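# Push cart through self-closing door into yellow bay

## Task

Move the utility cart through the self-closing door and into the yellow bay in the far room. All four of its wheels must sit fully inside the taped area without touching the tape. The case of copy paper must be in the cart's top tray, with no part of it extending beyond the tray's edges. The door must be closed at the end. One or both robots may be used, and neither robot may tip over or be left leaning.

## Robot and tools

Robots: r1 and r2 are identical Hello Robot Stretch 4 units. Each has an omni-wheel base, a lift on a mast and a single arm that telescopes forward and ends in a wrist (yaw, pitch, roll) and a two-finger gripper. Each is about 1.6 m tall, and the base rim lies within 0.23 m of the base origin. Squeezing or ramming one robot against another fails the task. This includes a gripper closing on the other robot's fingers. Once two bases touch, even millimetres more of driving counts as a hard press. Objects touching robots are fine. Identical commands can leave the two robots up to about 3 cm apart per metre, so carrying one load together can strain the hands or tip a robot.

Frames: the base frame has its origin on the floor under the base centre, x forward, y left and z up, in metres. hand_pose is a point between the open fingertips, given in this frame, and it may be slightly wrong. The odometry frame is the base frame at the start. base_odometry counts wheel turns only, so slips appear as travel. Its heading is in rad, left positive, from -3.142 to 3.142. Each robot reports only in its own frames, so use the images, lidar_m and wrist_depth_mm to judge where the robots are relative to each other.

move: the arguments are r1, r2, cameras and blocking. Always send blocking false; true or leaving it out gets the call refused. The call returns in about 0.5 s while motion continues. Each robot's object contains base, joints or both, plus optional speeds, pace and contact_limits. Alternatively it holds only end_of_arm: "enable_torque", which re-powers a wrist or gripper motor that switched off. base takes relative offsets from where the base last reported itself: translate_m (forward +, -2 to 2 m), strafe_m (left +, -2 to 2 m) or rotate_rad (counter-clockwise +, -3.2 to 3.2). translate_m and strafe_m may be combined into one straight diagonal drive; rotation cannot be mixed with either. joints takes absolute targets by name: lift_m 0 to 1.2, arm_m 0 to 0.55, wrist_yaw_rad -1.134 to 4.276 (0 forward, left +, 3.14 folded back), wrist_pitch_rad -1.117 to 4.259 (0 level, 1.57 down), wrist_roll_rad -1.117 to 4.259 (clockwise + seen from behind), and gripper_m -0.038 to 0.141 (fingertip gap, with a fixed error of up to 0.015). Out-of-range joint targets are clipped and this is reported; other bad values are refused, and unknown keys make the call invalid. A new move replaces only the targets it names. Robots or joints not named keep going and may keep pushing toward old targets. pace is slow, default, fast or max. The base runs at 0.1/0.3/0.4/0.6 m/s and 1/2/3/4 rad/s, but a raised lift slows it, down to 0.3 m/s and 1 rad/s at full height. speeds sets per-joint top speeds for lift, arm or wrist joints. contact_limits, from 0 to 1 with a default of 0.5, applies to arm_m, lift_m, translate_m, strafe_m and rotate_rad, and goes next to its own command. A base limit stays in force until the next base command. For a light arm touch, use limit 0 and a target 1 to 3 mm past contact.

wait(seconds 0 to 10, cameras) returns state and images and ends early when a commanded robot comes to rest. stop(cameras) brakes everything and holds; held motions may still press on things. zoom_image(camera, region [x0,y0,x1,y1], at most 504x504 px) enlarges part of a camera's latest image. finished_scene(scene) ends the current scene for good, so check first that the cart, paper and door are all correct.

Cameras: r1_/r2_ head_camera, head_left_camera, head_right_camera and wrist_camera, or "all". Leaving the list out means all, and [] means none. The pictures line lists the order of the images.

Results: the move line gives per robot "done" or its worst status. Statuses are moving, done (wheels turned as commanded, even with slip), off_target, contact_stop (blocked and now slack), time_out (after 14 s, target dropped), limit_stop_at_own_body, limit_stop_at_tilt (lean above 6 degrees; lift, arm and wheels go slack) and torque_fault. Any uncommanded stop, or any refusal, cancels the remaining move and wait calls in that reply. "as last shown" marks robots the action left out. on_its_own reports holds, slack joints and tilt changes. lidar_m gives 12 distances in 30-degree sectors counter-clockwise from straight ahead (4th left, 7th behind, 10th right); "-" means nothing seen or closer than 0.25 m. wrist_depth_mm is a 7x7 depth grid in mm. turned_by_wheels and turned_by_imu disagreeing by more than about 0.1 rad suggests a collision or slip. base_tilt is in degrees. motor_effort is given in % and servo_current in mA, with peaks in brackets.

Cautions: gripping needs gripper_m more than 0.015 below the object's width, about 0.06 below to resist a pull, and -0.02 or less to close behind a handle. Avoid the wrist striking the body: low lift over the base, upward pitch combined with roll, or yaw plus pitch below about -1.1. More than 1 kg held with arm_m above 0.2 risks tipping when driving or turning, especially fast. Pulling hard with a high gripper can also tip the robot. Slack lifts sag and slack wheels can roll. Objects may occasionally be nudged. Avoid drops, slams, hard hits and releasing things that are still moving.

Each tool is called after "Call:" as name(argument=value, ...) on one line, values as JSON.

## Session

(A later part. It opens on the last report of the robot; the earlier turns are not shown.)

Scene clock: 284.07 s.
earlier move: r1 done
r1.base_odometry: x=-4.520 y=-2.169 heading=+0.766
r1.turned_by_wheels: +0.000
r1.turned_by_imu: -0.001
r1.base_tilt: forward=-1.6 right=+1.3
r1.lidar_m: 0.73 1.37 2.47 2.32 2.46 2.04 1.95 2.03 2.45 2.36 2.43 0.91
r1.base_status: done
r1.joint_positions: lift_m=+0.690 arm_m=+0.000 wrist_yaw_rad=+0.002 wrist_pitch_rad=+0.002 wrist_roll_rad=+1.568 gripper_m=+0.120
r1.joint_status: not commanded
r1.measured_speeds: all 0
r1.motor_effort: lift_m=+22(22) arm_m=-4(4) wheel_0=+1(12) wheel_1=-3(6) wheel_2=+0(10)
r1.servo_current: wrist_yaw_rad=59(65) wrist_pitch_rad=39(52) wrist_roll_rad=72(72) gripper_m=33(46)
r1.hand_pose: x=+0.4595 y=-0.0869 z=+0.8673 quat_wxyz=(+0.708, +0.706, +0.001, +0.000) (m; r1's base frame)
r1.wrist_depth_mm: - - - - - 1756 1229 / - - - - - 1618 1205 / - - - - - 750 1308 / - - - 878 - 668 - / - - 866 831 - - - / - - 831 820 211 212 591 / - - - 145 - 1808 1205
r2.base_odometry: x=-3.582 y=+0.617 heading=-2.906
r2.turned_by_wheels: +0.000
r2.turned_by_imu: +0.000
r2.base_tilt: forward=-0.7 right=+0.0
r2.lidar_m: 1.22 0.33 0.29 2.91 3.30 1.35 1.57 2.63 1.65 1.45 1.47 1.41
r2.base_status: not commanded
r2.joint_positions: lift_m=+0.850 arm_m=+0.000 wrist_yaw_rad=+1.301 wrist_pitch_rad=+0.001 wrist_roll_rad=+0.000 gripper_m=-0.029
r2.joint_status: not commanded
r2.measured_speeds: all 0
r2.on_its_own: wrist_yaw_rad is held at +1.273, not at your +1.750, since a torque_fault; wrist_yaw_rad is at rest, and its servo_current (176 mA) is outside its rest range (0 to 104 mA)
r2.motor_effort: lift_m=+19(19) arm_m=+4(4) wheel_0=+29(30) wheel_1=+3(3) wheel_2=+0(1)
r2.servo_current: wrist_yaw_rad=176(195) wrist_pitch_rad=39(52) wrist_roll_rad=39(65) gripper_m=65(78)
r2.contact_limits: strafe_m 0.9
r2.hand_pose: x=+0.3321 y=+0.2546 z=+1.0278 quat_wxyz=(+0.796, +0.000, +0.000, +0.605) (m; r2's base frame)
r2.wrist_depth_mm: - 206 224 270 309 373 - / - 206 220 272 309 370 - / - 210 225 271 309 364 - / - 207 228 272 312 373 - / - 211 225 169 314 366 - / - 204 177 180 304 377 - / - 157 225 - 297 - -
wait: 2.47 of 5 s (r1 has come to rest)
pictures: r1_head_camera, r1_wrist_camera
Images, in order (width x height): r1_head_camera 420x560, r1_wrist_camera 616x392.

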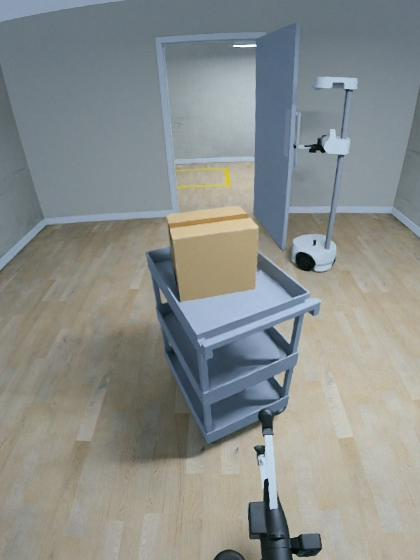

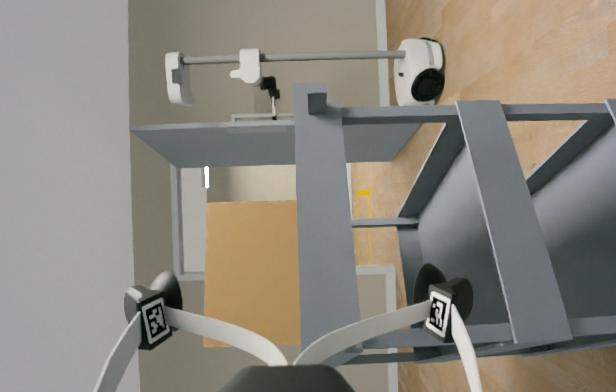

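Call:
move(r1={"base":{"translate_m":0.25,"strafe_m":-0.01}}, blocking=false, cameras=[])

Call:
wait(seconds=4, cameras=["r1_wrist_camera","r1_head_camera"])

Scene clock: 291.60 s.
move: r1 moving
r1.base_odometry: x=-4.496 y=-2.148 heading=+0.766
r1.turned_by_wheels: +0.000
r1.turned_by_imu: +0.000
r1.base_tilt: forward=-1.6 right=+1.3
r1.lidar_m: 0.69 1.26 2.48 2.34 2.48 2.07 1.96 2.07 2.48 2.36 2.43 0.89
r1.base_status: translate_m moving; strafe_m moving
r1.joint_positions: lift_m=+0.690 arm_m=+0.000 wrist_yaw_rad=+0.002 wrist_pitch_rad=+0.002 wrist_roll_rad=+1.568 gripper_m=+0.120
r1.joint_status: not commanded
r1.measured_speeds: translate_m=+0.122 strafe_m=-0.005 rotate_rad=-0.002 lift_m=+0.000 arm_m=+0.000 wrist_yaw_rad=+0.000 wrist_pitch_rad=+0.000 wrist_roll_rad=+0.000
r1.motor_effort: lift_m=+22(22) arm_m=-4(4) wheel_0=+7(8) wheel_1=+6(6) wheel_2=-9(9)
r1.servo_current: wrist_yaw_rad=33(65) wrist_pitch_rad=46(52) wrist_roll_rad=46(52) gripper_m=46(46)
r1.hand_pose: x=+0.4595 y=-0.0869 z=+0.8673 quat_wxyz=(+0.708, +0.706, +0.001, +0.000) (m; r1's base frame)
r1.wrist_depth_mm: - - - - - 1756 1229 / - - - - - 1708 1205 / - - - - - 715 1308 / - - - 854 - 654 - / - - 820 820 - - 603 / - - 798 798 211 213 564 / - - - 145 - 1756 1229
r2: as last shown
r2.lidar_m: 1.24 0.34 0.33 2.92 3.31 1.35 1.57 2.63 1.62 1.46 1.47 1.41
r2.on_its_own: wrist_yaw_rad is held at +1.273, not at your +1.750, since a torque_fault
r2.servo_current: wrist_yaw_rad=195(195) wrist_pitch_rad=39(46) wrist_roll_rad=46(59) gripper_m=72(72)
r2.contact_limits: strafe_m 0.9
r2.wrist_depth_mm: - 205 224 270 309 370 - / - 206 220 271 309 373 - / - 211 225 271 309 362 - / - 208 229 272 312 375 - / - 211 226 169 312 364 - / - 204 177 180 304 379 - / - 157 227 - 298 - -
pictures: none
No camera images: "cameras" was empty.

Scene clock: 293.40 s.
earlier move: r1 done
r1.base_odometry: x=-4.333 y=-2.003 heading=+0.766
r1.turned_by_wheels: +0.000
r1.turned_by_imu: +0.000
r1.base_tilt: forward=-1.6 right=+1.3
r1.lidar_m: 0.49 0.73 2.49 2.33 2.45 2.28 2.19 2.29 2.46 2.35 2.41 0.64
r1.base_status: done
r1.joint_positions: lift_m=+0.690 arm_m=+0.000 wrist_yaw_rad=+0.002 wrist_pitch_rad=+0.002 wrist_roll_rad=+1.568 gripper_m=+0.120
r1.joint_status: not commanded
r1.measured_speeds: all 0
r1.motor_effort: lift_m=+22(22) arm_m=-4(4) wheel_0=+1(8) wheel_1=+1(7) wheel_2=+1(10)
r1.servo_current: wrist_yaw_rad=33(85) wrist_pitch_rad=39(52) wrist_roll_rad=52(65) gripper_m=39(46)
r1.hand_pose: x=+0.4595 y=-0.0869 z=+0.8673 quat_wxyz=(+0.708, +0.706, +0.001, +0.000) (m; r1's base frame)
r1.wrist_depth_mm: - - - - - 1756 1229 / - - - - 1921 1537 517 / - - - - - - - / - - - - - - - / - - 609 615 415 - - / - - 591 597 193 196 - / - - 585 145 - - -
r2.base_odometry: x=-3.582 y=+0.617 heading=-2.906
r2.turned_by_wheels: +0.000
r2.turned_by_imu: +0.000
r2.base_tilt: forward=-0.7 right=+0.0
r2.lidar_m: 1.24 0.34 0.32 2.94 3.32 1.36 1.56 2.64 1.65 1.45 1.49 1.36
r2.base_status: not commanded
r2.joint_positions: lift_m=+0.850 arm_m=+0.000 wrist_yaw_rad=+1.301 wrist_pitch_rad=+0.001 wrist_roll_rad=+0.000 gripper_m=-0.029
r2.joint_status: not commanded
r2.measured_speeds: all 0
r2.on_its_own: wrist_yaw_rad is held at +1.273, not at your +1.750, since a torque_fault; wrist_yaw_rad is at rest, and its servo_current (195 mA) is outside its rest range (0 to 104 mA)
r2.motor_effort: lift_m=+19(19) arm_m=+4(4) wheel_0=+29(30) wheel_1=+3(4) wheel_2=+0(1)
r2.servo_current: wrist_yaw_rad=195(195) wrist_pitch_rad=46(52) wrist_roll_rad=52(65) gripper_m=65(78)
r2.contact_limits: strafe_m 0.9
r2.hand_pose: x=+0.3321 y=+0.2546 z=+1.0278 quat_wxyz=(+0.796, +0.000, +0.000, +0.605) (m; r2's base frame)
r2.wrist_depth_mm: - 204 224 271 309 375 - / - 206 221 271 310 375 - / - 211 224 272 310 364 - / - 206 229 271 310 375 - / - 211 225 170 312 366 - / - 204 178 180 304 377 - / - 157 225 - 298 - -
wait: 1.80 of 4 s (r1 has come to rest)
pictures: r1_head_camera, r1_wrist_camera
Images, in order (width x height): r1_head_camera 420x560, r1_wrist_camera 616x392.

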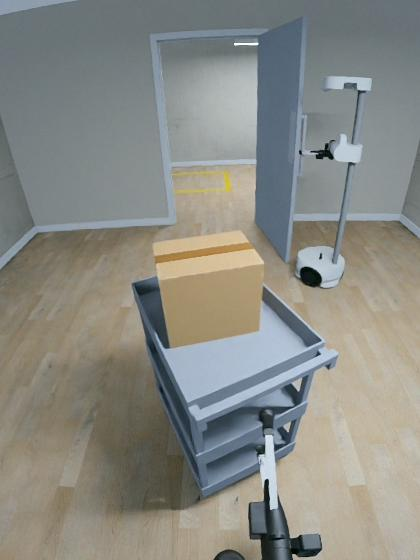

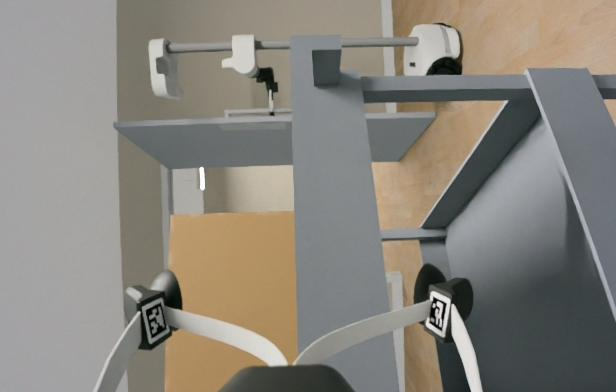

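Call:
move(r1={"base":{"translate_m":0.14,"strafe_m":0.0},"pace":"slow"}, blocking=false, cameras=[])

Call:
wait(seconds=4, cameras=["r1_wrist_camera","r1_head_camera"])

Scene clock: 300.07 s.
move: r1 moving
r1.base_odometry: x=-4.324 y=-1.995 heading=+0.766
r1.turned_by_wheels: +0.000
r1.turned_by_imu: +0.000
r1.base_tilt: forward=-1.6 right=+1.3
r1.lidar_m: 0.48 0.72 2.49 2.34 2.44 2.29 2.20 2.31 2.46 2.33 2.40 0.61
r1.base_status: translate_m moving; strafe_m moving
r1.joint_positions: lift_m=+0.690 arm_m=+0.000 wrist_yaw_rad=+0.002 wrist_pitch_rad=+0.002 wrist_roll_rad=+1.568 gripper_m=+0.120
r1.joint_status: not commanded
r1.measured_speeds: translate_m=+0.048 strafe_m=+0.000 rotate_rad=+0.001 lift_m=+0.000 arm_m=+0.000 wrist_yaw_rad=+0.000 wrist_pitch_rad=+0.000 wrist_roll_rad=+0.000
r1.motor_effort: lift_m=+22(22) arm_m=-4(4) wheel_0=+5(5) wheel_1=+3(5) wheel_2=-7(7)
r1.servo_current: wrist_yaw_rad=46(59) wrist_pitch_rad=39(46) wrist_roll_rad=52(59) gripper_m=39(46)
r1.hand_pose: x=+0.4595 y=-0.0869 z=+0.8673 quat_wxyz=(+0.708, +0.706, +0.001, +0.000) (m; r1's base frame)
r1.wrist_depth_mm: - - - - - 1708 1205 / - - - - 1921 512 508 / - - - - - 1921 - / - - - - - - - / - - 609 603 399 - - / - - 585 585 193 196 - / - - 564 145 - - -
r2: as last shown
r2.lidar_m: 1.24 0.33 0.33 2.89 3.29 1.34 1.54 2.59 1.65 1.46 1.48 1.38
r2.on_its_own: wrist_yaw_rad is held at +1.273, not at your +1.750, since a torque_fault
r2.motor_effort: lift_m=+19(19) arm_m=+4(4) wheel_0=+29(30) wheel_1=+3(3) wheel_2=+0(1)
r2.servo_current: wrist_yaw_rad=182(195) wrist_pitch_rad=39(46) wrist_roll_rad=46(59) gripper_m=72(72)
r2.contact_limits: strafe_m 0.9
r2.wrist_depth_mm: - 205 224 271 309 373 - / - 206 220 270 309 375 - / - 209 224 271 309 364 - / - 207 229 271 310 373 - / - 211 226 169 310 364 - / - 204 177 180 304 375 - / - 157 226 - 298 - -
pictures: none
No camera images: "cameras" was empty.

Scene clock: 302.23 s.
earlier move: r1 done
r1.base_odometry: x=-4.232 y=-1.906 heading=+0.766
r1.turned_by_wheels: +0.000
r1.turned_by_imu: +0.000
r1.base_tilt: forward=-1.6 right=+1.3
r1.lidar_m: 0.35 0.48 2.50 2.37 2.46 2.46 2.31 2.45 2.45 2.35 2.43 0.48
r1.base_status: done
r1.joint_positions: lift_m=+0.690 arm_m=+0.000 wrist_yaw_rad=+0.002 wrist_pitch_rad=+0.002 wrist_roll_rad=+1.568 gripper_m=+0.120
r1.joint_status: not commanded
r1.measured_speeds: all 0
r1.motor_effort: lift_m=+22(22) arm_m=-3(4) wheel_0=+2(8) wheel_1=+2(7) wheel_2=-2(7)
r1.servo_current: wrist_yaw_rad=46(72) wrist_pitch_rad=39(59) wrist_roll_rad=46(72) gripper_m=39(52)
r1.hand_pose: x=+0.4595 y=-0.0869 z=+0.8673 quat_wxyz=(+0.708, +0.706, +0.001, +0.000) (m; r1's base frame)
r1.wrist_depth_mm: - - - - 1756 1430 1078 / - - - - 379 1618 1229 / - - - - 329 1756 - / - - - - 298 - - / - - 488 480 272 - - / - 477 473 204 211 196 - / - 452 455 145 242 - -
r2.base_odometry: x=-3.582 y=+0.617 heading=-2.906
r2.turned_by_wheels: +0.000
r2.turned_by_imu: +0.000
r2.base_tilt: forward=-0.7 right=+0.0
r2.lidar_m: 1.22 0.32 0.30 2.89 3.33 1.34 1.54 2.62 1.66 1.44 1.46 1.36
r2.base_status: not commanded
r2.joint_positions: lift_m=+0.850 arm_m=+0.000 wrist_yaw_rad=+1.301 wrist_pitch_rad=+0.001 wrist_roll_rad=+0.000 gripper_m=-0.029
r2.joint_status: not commanded
r2.measured_speeds: all 0
r2.on_its_own: wrist_yaw_rad is held at +1.273, not at your +1.750, since a torque_fault; wrist_yaw_rad is at rest, and its servo_current (195 mA) is outside its rest range (0 to 104 mA)
r2.motor_effort: lift_m=+18(19) arm_m=+4(5) wheel_0=+29(30) wheel_1=+3(3) wheel_2=+0(1)
r2.servo_current: wrist_yaw_rad=195(202) wrist_pitch_rad=39(46) wrist_roll_rad=39(72) gripper_m=72(78)
r2.contact_limits: strafe_m 0.9
r2.hand_pose: x=+0.3321 y=+0.2546 z=+1.0278 quat_wxyz=(+0.796, +0.000, +0.000, +0.605) (m; r2's base frame)
r2.wrist_depth_mm: - 206 224 271 309 373 - / - 206 220 271 309 375 - / - 210 225 271 309 362 - / - 206 229 272 310 373 - / - 210 225 169 312 366 - / - 204 177 180 306 377 - / - 158 226 - 298 - -
wait: 2.17 of 4 s (r1 has come to rest)
pictures: r1_head_camera, r1_wrist_camera
Images, in order (width x height): r1_head_camera 420x560, r1_wrist_camera 616x392.

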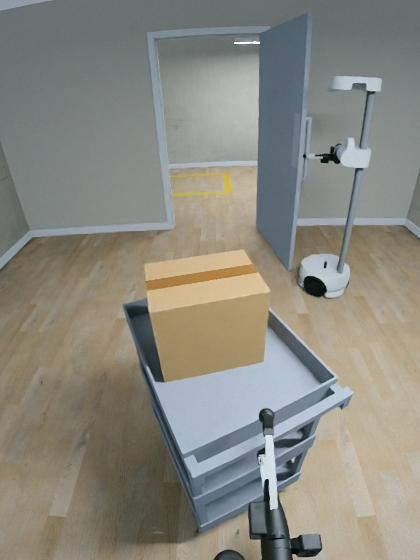

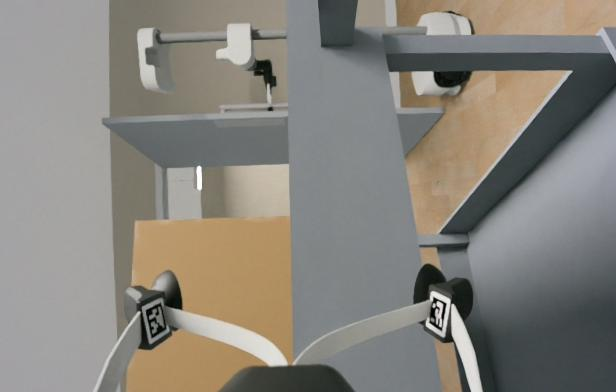

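Call:
move(r1={"base":{"translate_m":0.065,"strafe_m":0.0},"pace":"slow"}, blocking=false, cameras=[])

Call:
wait(seconds=3, cameras=[])

Call:
move(r1={"joints":{"gripper_m":-0.02}}, blocking=false, cameras=[])

Call:
wait(seconds=3, cameras=["r1_wrist_camera","r1_head_camera"])

Scene clock: 309.33 s.
move: r1 moving
r1.base_odometry: x=-4.223 y=-1.897 heading=+0.767
r1.turned_by_wheels: +0.000
r1.turned_by_imu: +0.000
r1.base_tilt: forward=-1.6 right=+1.3
r1.lidar_m: 0.32 0.42 2.47 2.37 2.43 2.44 2.35 2.46 2.44 2.33 2.42 0.48
r1.base_status: translate_m moving; strafe_m moving
r1.joint_positions: lift_m=+0.690 arm_m=+0.000 wrist_yaw_rad=+0.002 wrist_pitch_rad=+0.002 wrist_roll_rad=+1.568 gripper_m=+0.120
r1.joint_status: not commanded
r1.measured_speeds: translate_m=+0.048 strafe_m=+0.000 rotate_rad=-0.001 lift_m=+0.000 arm_m=+0.000 wrist_yaw_rad=+0.000 wrist_pitch_rad=+0.000 wrist_roll_rad=+0.000
r1.motor_effort: lift_m=+22(22) arm_m=-4(4) wheel_0=+6(9) wheel_1=+5(5) wheel_2=-5(6)
r1.servo_current: wrist_yaw_rad=46(59) wrist_pitch_rad=39(46) wrist_roll_rad=46(59) gripper_m=39(52)
r1.hand_pose: x=+0.4595 y=-0.0869 z=+0.8673 quat_wxyz=(+0.708, +0.706, +0.001, +0.000) (m; r1's base frame)
r1.wrist_depth_mm: - - - - 362 1430 1098 / - - - - 373 1618 1255 / - - - - 317 1756 - / - - - - 283 - - / - 480 477 473 262 - - / - 466 462 455 210 197 - / - 442 452 145 234 - -
r2: as last shown
r2.base_tilt: forward=-0.7 right=-0.1
r2.lidar_m: 1.23 0.33 0.32 2.90 3.32 1.35 1.57 2.64 1.62 1.44 1.49 1.37
r2.on_its_own: wrist_yaw_rad is held at +1.273, not at your +1.750, since a torque_fault
r2.motor_effort: lift_m=+19(19) arm_m=+4(4) wheel_0=+30(30) wheel_1=+3(3) wheel_2=+0(0)
r2.servo_current: wrist_yaw_rad=182(189) wrist_pitch_rad=39(39) wrist_roll_rad=46(52) gripper_m=72(72)
r2.contact_limits: strafe_m 0.9
r2.wrist_depth_mm: - 205 223 270 309 373 - / - 206 220 271 309 373 - / - 210 225 271 309 364 - / - 207 229 271 310 373 - / - 211 225 169 310 364 - / - 204 177 181 304 375 - / - 157 225 - 298 - -
pictures: none
No camera images: "cameras" was empty.

Scene clock: 310.73 s.
earlier move: r1 done
r1.base_odometry: x=-4.185 y=-1.861 heading=+0.766
r1.turned_by_wheels: +0.000
r1.turned_by_imu: -0.001
r1.base_tilt: forward=-1.6 right=+1.3
r1.lidar_m: 0.28 0.32 2.50 2.37 2.45 2.50 2.38 2.53 2.43 2.34 2.43 0.42
r1.base_status: done
r1.joint_positions: lift_m=+0.690 arm_m=+0.000 wrist_yaw_rad=-0.001 wrist_pitch_rad=+0.009 wrist_roll_rad=+1.568 gripper_m=+0.120
r1.joint_status: not commanded
r1.measured_speeds: all 0
r1.motor_effort: lift_m=+22(22) arm_m=+4(4) wheel_0=+3(9) wheel_1=+3(6) wheel_2=-7(8)
r1.servo_current: wrist_yaw_rad=46(65) wrist_pitch_rad=52(59) wrist_roll_rad=52(59) gripper_m=46(52)
r1.hand_pose: x=+0.4591 y=-0.0878 z=+0.8653 quat_wxyz=(+0.708, +0.706, +0.003, -0.004) (m; r1's base frame)
r1.wrist_depth_mm: - - - 1863 330 1618 1205 / - - - - 307 1499 1118 / - - - - 270 1708 1205 / - - - 252 249 1863 - / - 433 439 167 232 - - / - 404 418 158 214 187 - / - 394 404 135 198 - -
r2.base_odometry: x=-3.582 y=+0.617 heading=-2.906
r2.turned_by_wheels: +0.000
r2.turned_by_imu: +0.000
r2.base_tilt: forward=-0.7 right=+0.0
r2.lidar_m: 1.24 0.33 0.33 2.92 3.30 1.34 1.55 2.62 1.64 1.45 1.47 1.38
r2.base_status: not commanded
r2.joint_positions: lift_m=+0.850 arm_m=+0.000 wrist_yaw_rad=+1.301 wrist_pitch_rad=+0.001 wrist_roll_rad=+0.000 gripper_m=-0.029
r2.joint_status: not commanded
r2.measured_speeds: all 0
r2.on_its_own: wrist_yaw_rad is held at +1.273, not at your +1.750, since a torque_fault; wrist_yaw_rad is at rest, and its servo_current (189 mA) is outside its rest range (0 to 104 mA)
r2.motor_effort: lift_m=+19(19) arm_m=+4(4) wheel_0=+30(30) wheel_1=+3(3) wheel_2=+0(1)
r2.servo_current: wrist_yaw_rad=189(195) wrist_pitch_rad=39(46) wrist_roll_rad=46(52) gripper_m=65(78)
r2.contact_limits: strafe_m 0.9
r2.hand_pose: x=+0.3321 y=+0.2546 z=+1.0278 quat_wxyz=(+0.796, +0.000, +0.000, +0.605) (m; r2's base frame)
r2.wrist_depth_mm: - 205 224 271 310 375 - / - 206 220 272 309 370 - / - 210 224 270 310 364 - / - 207 229 272 312 373 - / - 211 226 169 314 366 - / - 203 177 181 304 377 - / - 157 226 - 298 - -
wait: 1.40 of 3 s (r1 has come to rest)
pictures: none
No camera images: "cameras" was empty.

Scene clock: 311.23 s.
move: r1 moving
r1.base_odometry: x=-4.185 y=-1.861 heading=+0.766
r1.turned_by_wheels: +0.000
r1.turned_by_imu: +0.000
r1.base_tilt: forward=-1.6 right=+1.3
r1.lidar_m: 0.28 0.31 2.50 2.37 2.45 2.51 2.40 2.52 2.43 2.34 2.41 0.44
r1.base_status: not commanded
r1.joint_positions: lift_m=+0.690 arm_m=+0.000 wrist_yaw_rad=-0.002 wrist_pitch_rad=+0.014 wrist_roll_rad=+1.568 gripper_m=+0.106
r1.joint_status: gripper_m moving
r1.measured_speeds: translate_m=+0.000 strafe_m=+0.000 rotate_rad=+0.000 lift_m=+0.000 arm_m=+0.000 wrist_yaw_rad=-0.001 wrist_pitch_rad=+0.024 wrist_roll_rad=+0.000
r1.motor_effort: lift_m=+22(22) arm_m=+4(4) wheel_0=+3(4) wheel_1=+4(4) wheel_2=-7(7)
r1.servo_current: wrist_yaw_rad=52(72) wrist_pitch_rad=78(78) wrist_roll_rad=33(59) gripper_m=150(150)
r1.hand_pose: x=+0.4591 y=-0.0879 z=+0.8640 quat_wxyz=(+0.708, +0.706, +0.004, -0.005) (m; r1's base frame)
r1.wrist_depth_mm: - - - 290 - 1661 1138 / - - - - 324 1464 351 / - - - - 277 1618 1229 / - - - - 250 1756 - / - 430 436 167 231 - - / - 404 418 158 215 183 - / - 394 399 137 199 - -
r2: as last shown
r2.lidar_m: 1.24 0.34 0.30 2.92 3.31 1.34 1.58 2.64 1.63 1.47 1.47 1.35
r2.on_its_own: wrist_yaw_rad is held at +1.273, not at your +1.750, since a torque_fault
r2.motor_effort: lift_m=+18(19) arm_m=+4(4) wheel_0=+29(30) wheel_1=+3(3) wheel_2=+0(1)
r2.servo_current: wrist_yaw_rad=182(195) wrist_pitch_rad=46(46) wrist_roll_rad=46(65) gripper_m=72(72)
r2.contact_limits: strafe_m 0.9
r2.wrist_depth_mm: - 205 223 271 310 373 - / - 206 220 271 309 375 - / - 210 225 271 310 362 - / - 207 229 272 312 375 - / - 211 226 169 310 364 - / - 203 178 181 304 377 - / - 157 226 - 298 - -
pictures: none
No camera images: "cameras" was empty.

Scene clock: 312.90 s.
earlier move: r1 done
r1.base_odometry: x=-4.185 y=-1.861 heading=+0.765
r1.turned_by_wheels: -0.001
r1.turned_by_imu: -0.001
r1.base_tilt: forward=-1.6 right=+1.3
r1.lidar_m: 0.29 0.33 2.51 2.36 2.47 2.50 2.39 2.51 2.45 2.32 2.41 0.47
r1.base_status: not commanded
r1.joint_positions: lift_m=+0.690 arm_m=+0.000 wrist_yaw_rad=-0.011 wrist_pitch_rad=+0.010 wrist_roll_rad=+1.568 gripper_m=-0.019
r1.joint_status: all done
r1.measured_speeds: all 0
r1.motor_effort: lift_m=+21(22) arm_m=+4(4) wheel_0=-3(4) wheel_1=+1(4) wheel_2=-8(11)
r1.servo_current: wrist_yaw_rad=65(85) wrist_pitch_rad=59(169) wrist_roll_rad=46(65) gripper_m=59(280)
r1.hand_pose: x=+0.4582 y=-0.0907 z=+0.8651 quat_wxyz=(+0.708, +0.706, -0.001, -0.008) (m; r1's base frame)
r1.wrist_depth_mm: - - - - - 1756 1229 / - - - - 332 343 345 / - - - - 294 1808 1281 / - - - - 259 1756 - / - - - 445 243 - - / - 427 190 192 181 - - / - 407 407 142 207 136 -
r2.base_odometry: x=-3.582 y=+0.617 heading=-2.906
r2.turned_by_wheels: +0.000
r2.turned_by_imu: +0.000
r2.base_tilt: forward=-0.7 right=+0.0
r2.lidar_m: 1.23 0.32 0.30 2.92 3.32 1.36 1.58 2.62 1.64 1.44 1.46 1.38
r2.base_status: not commanded
r2.joint_positions: lift_m=+0.850 arm_m=+0.000 wrist_yaw_rad=+1.301 wrist_pitch_rad=+0.001 wrist_roll_rad=+0.000 gripper_m=-0.029
r2.joint_status: not commanded
r2.measured_speeds: all 0
r2.on_its_own: wrist_yaw_rad is held at +1.273, not at your +1.750, since a torque_fault; wrist_yaw_rad is at rest, and its servo_current (195 mA) is outside its rest range (0 to 104 mA)
r2.motor_effort: lift_m=+19(19) arm_m=+4(5) wheel_0=+30(30) wheel_1=+3(3) wheel_2=+1(1)
r2.servo_current: wrist_yaw_rad=195(202) wrist_pitch_rad=39(46) wrist_roll_rad=46(65) gripper_m=65(78)
r2.contact_limits: strafe_m 0.9
r2.hand_pose: x=+0.3321 y=+0.2546 z=+1.0278 quat_wxyz=(+0.796, +0.000, +0.000, +0.605) (m; r2's base frame)
r2.wrist_depth_mm: - 204 223 271 309 375 - / - 206 220 271 307 373 - / - 211 225 272 309 362 - / - 207 229 272 310 373 - / - 210 225 169 310 366 - / - 204 177 181 304 379 - / - 157 225 - 297 - -
wait: 1.67 of 3 s (r1 has come to rest)
pictures: r1_head_camera, r1_wrist_camera
Images, in order (width x height): r1_head_camera 420x560, r1_wrist_camera 616x392.

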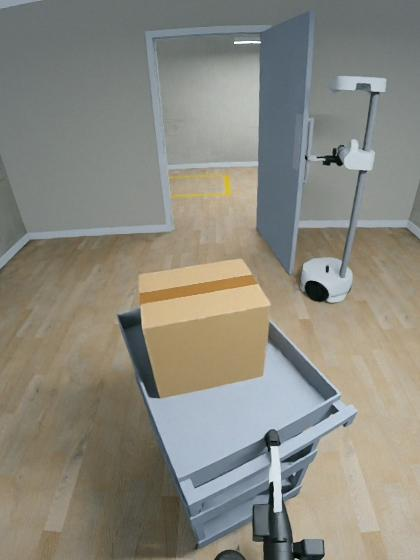

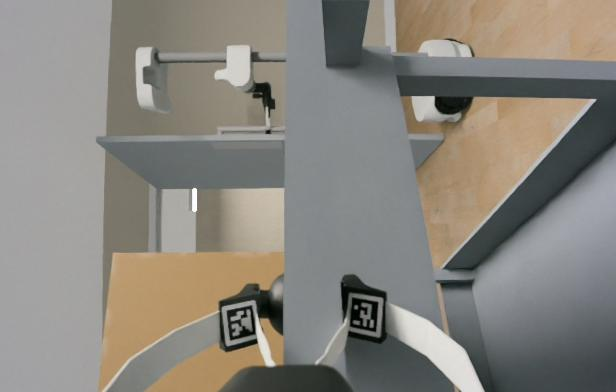

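Call:
move(r1={"base":{"translate_m":0.05,"strafe_m":0.38},"pace":"slow"}, blocking=false, cameras=[])

Call:
wait(seconds=6, cameras=["r1_wrist_camera","r1_head_camera"])

Scene clock: 322.33 s.
move: r1 moving
r1.base_odometry: x=-4.193 y=-1.851 heading=+0.764
r1.turned_by_wheels: -0.002
r1.turned_by_imu: -0.002
r1.base_tilt: forward=-1.6 right=+1.3
r1.lidar_m: 0.29 0.35 2.48 2.34 2.48 2.52 2.40 2.52 2.45 2.35 2.44 0.46
r1.base_status: translate_m moving; strafe_m moving
r1.joint_positions: lift_m=+0.690 arm_m=+0.000 wrist_yaw_rad=-0.011 wrist_pitch_rad=+0.010 wrist_roll_rad=+1.568 gripper_m=-0.019
r1.joint_status: not commanded
r1.measured_speeds: translate_m=+0.007 strafe_m=+0.052 rotate_rad=+0.001 lift_m=+0.000 arm_m=+0.000 wrist_yaw_rad=+0.000 wrist_pitch_rad=+0.000 wrist_roll_rad=+0.000
r1.motor_effort: lift_m=+21(21) arm_m=+4(4) wheel_0=-15(15) wheel_1=+6(6) wheel_2=-11(12)
r1.servo_current: wrist_yaw_rad=65(91) wrist_pitch_rad=59(59) wrist_roll_rad=46(59) gripper_m=59(65)
r1.hand_pose: x=+0.4582 y=-0.0907 z=+0.8652 quat_wxyz=(+0.708, +0.706, -0.001, -0.007) (m; r1's base frame)
r1.wrist_depth_mm: - - - - - 1756 1229 / - - - - 334 343 347 / - - - - 293 1756 1281 / - - - - 264 1756 - / - - 445 442 240 - - / - 427 187 169 181 - - / - 404 407 153 208 136 -
r2: as last shown
r2.base_tilt: forward=-0.7 right=-0.1
r2.lidar_m: 1.23 0.32 0.30 2.95 3.28 1.34 1.57 2.62 1.61 1.44 1.49 1.40
r2.on_its_own: wrist_yaw_rad is held at +1.273, not at your +1.750, since a torque_fault
r2.motor_effort: lift_m=+19(19) arm_m=+4(4) wheel_0=+29(30) wheel_1=+3(3) wheel_2=+0(1)
r2.servo_current: wrist_yaw_rad=182(189) wrist_pitch_rad=39(46) wrist_roll_rad=52(59) gripper_m=72(72)
r2.contact_limits: strafe_m 0.9
r2.wrist_depth_mm: - 206 224 270 307 373 - / - 206 221 270 307 373 - / - 210 225 271 310 362 - / - 207 229 272 309 375 - / - 210 224 169 312 366 - / - 204 177 181 304 377 - / - 157 226 - 298 - -
pictures: none
No camera images: "cameras" was empty.

Scene clock: 326.87 s.
earlier move: r1 done
r1.base_odometry: x=-4.412 y=-1.553 heading=+0.765
r1.turned_by_wheels: +0.001
r1.turned_by_imu: +0.002
r1.base_tilt: forward=-1.6 right=+1.3
r1.lidar_m: 0.33 0.36 2.11 2.00 2.06 2.55 2.44 2.56 2.85 2.71 2.80 0.44
r1.base_status: done
r1.joint_positions: lift_m=+0.690 arm_m=+0.000 wrist_yaw_rad=-0.009 wrist_pitch_rad=+0.008 wrist_roll_rad=+1.568 gripper_m=-0.019
r1.joint_status: not commanded
r1.measured_speeds: all 0
r1.motor_effort: lift_m=+21(21) arm_m=+4(4) wheel_0=-5(15) wheel_1=+3(7) wheel_2=-4(14)
r1.servo_current: wrist_yaw_rad=65(91) wrist_pitch_rad=59(65) wrist_roll_rad=46(65) gripper_m=59(65)
r1.hand_pose: x=+0.4585 y=-0.0900 z=+0.8655 quat_wxyz=(+0.708, +0.706, +0.000, -0.006) (m; r1's base frame)
r1.wrist_depth_mm: - - - - 274 293 307 / - - - 262 260 1708 1229 / - - - 254 251 1921 - / - - 439 246 242 - - / - 439 439 177 236 - - / - 436 207 183 185 - - / - 436 442 139 219 - -
r2.base_odometry: x=-3.582 y=+0.617 heading=-2.906
r2.turned_by_wheels: +0.000
r2.turned_by_imu: +0.001
r2.base_tilt: forward=-0.7 right=+0.0
r2.lidar_m: 1.24 0.34 0.32 2.93 3.29 1.43 - 2.63 1.66 1.45 1.46 1.37
r2.base_status: not commanded
r2.joint_positions: lift_m=+0.850 arm_m=+0.000 wrist_yaw_rad=+1.301 wrist_pitch_rad=+0.001 wrist_roll_rad=+0.000 gripper_m=-0.029
r2.joint_status: not commanded
r2.measured_speeds: all 0
r2.on_its_own: wrist_yaw_rad is held at +1.273, not at your +1.750, since a torque_fault; wrist_yaw_rad is at rest, and its servo_current (189 mA) is outside its rest range (0 to 104 mA)
r2.motor_effort: lift_m=+18(19) arm_m=+4(4) wheel_0=+29(30) wheel_1=+3(3) wheel_2=+0(1)
r2.servo_current: wrist_yaw_rad=189(195) wrist_pitch_rad=46(52) wrist_roll_rad=39(59) gripper_m=72(78)
r2.contact_limits: strafe_m 0.9
r2.hand_pose: x=+0.3321 y=+0.2546 z=+1.0278 quat_wxyz=(+0.796, +0.000, +0.000, +0.605) (m; r2's base frame)
r2.wrist_depth_mm: - 205 223 270 310 373 - / - 206 220 272 307 373 - / - 210 225 272 309 364 - / - 207 229 273 309 375 - / - 211 226 169 310 366 - / - 204 177 181 303 377 - / - 157 225 - 298 - -
wait: 4.53 of 6 s (r1 has come to rest)
pictures: r1_head_camera, r1_wrist_camera
Images, in order (width x height): r1_head_camera 420x560, r1_wrist_camera 616x392.

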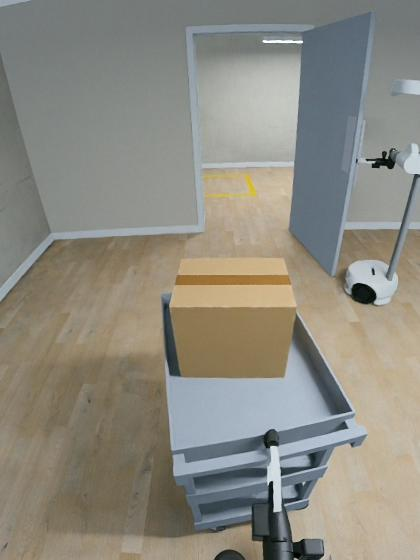

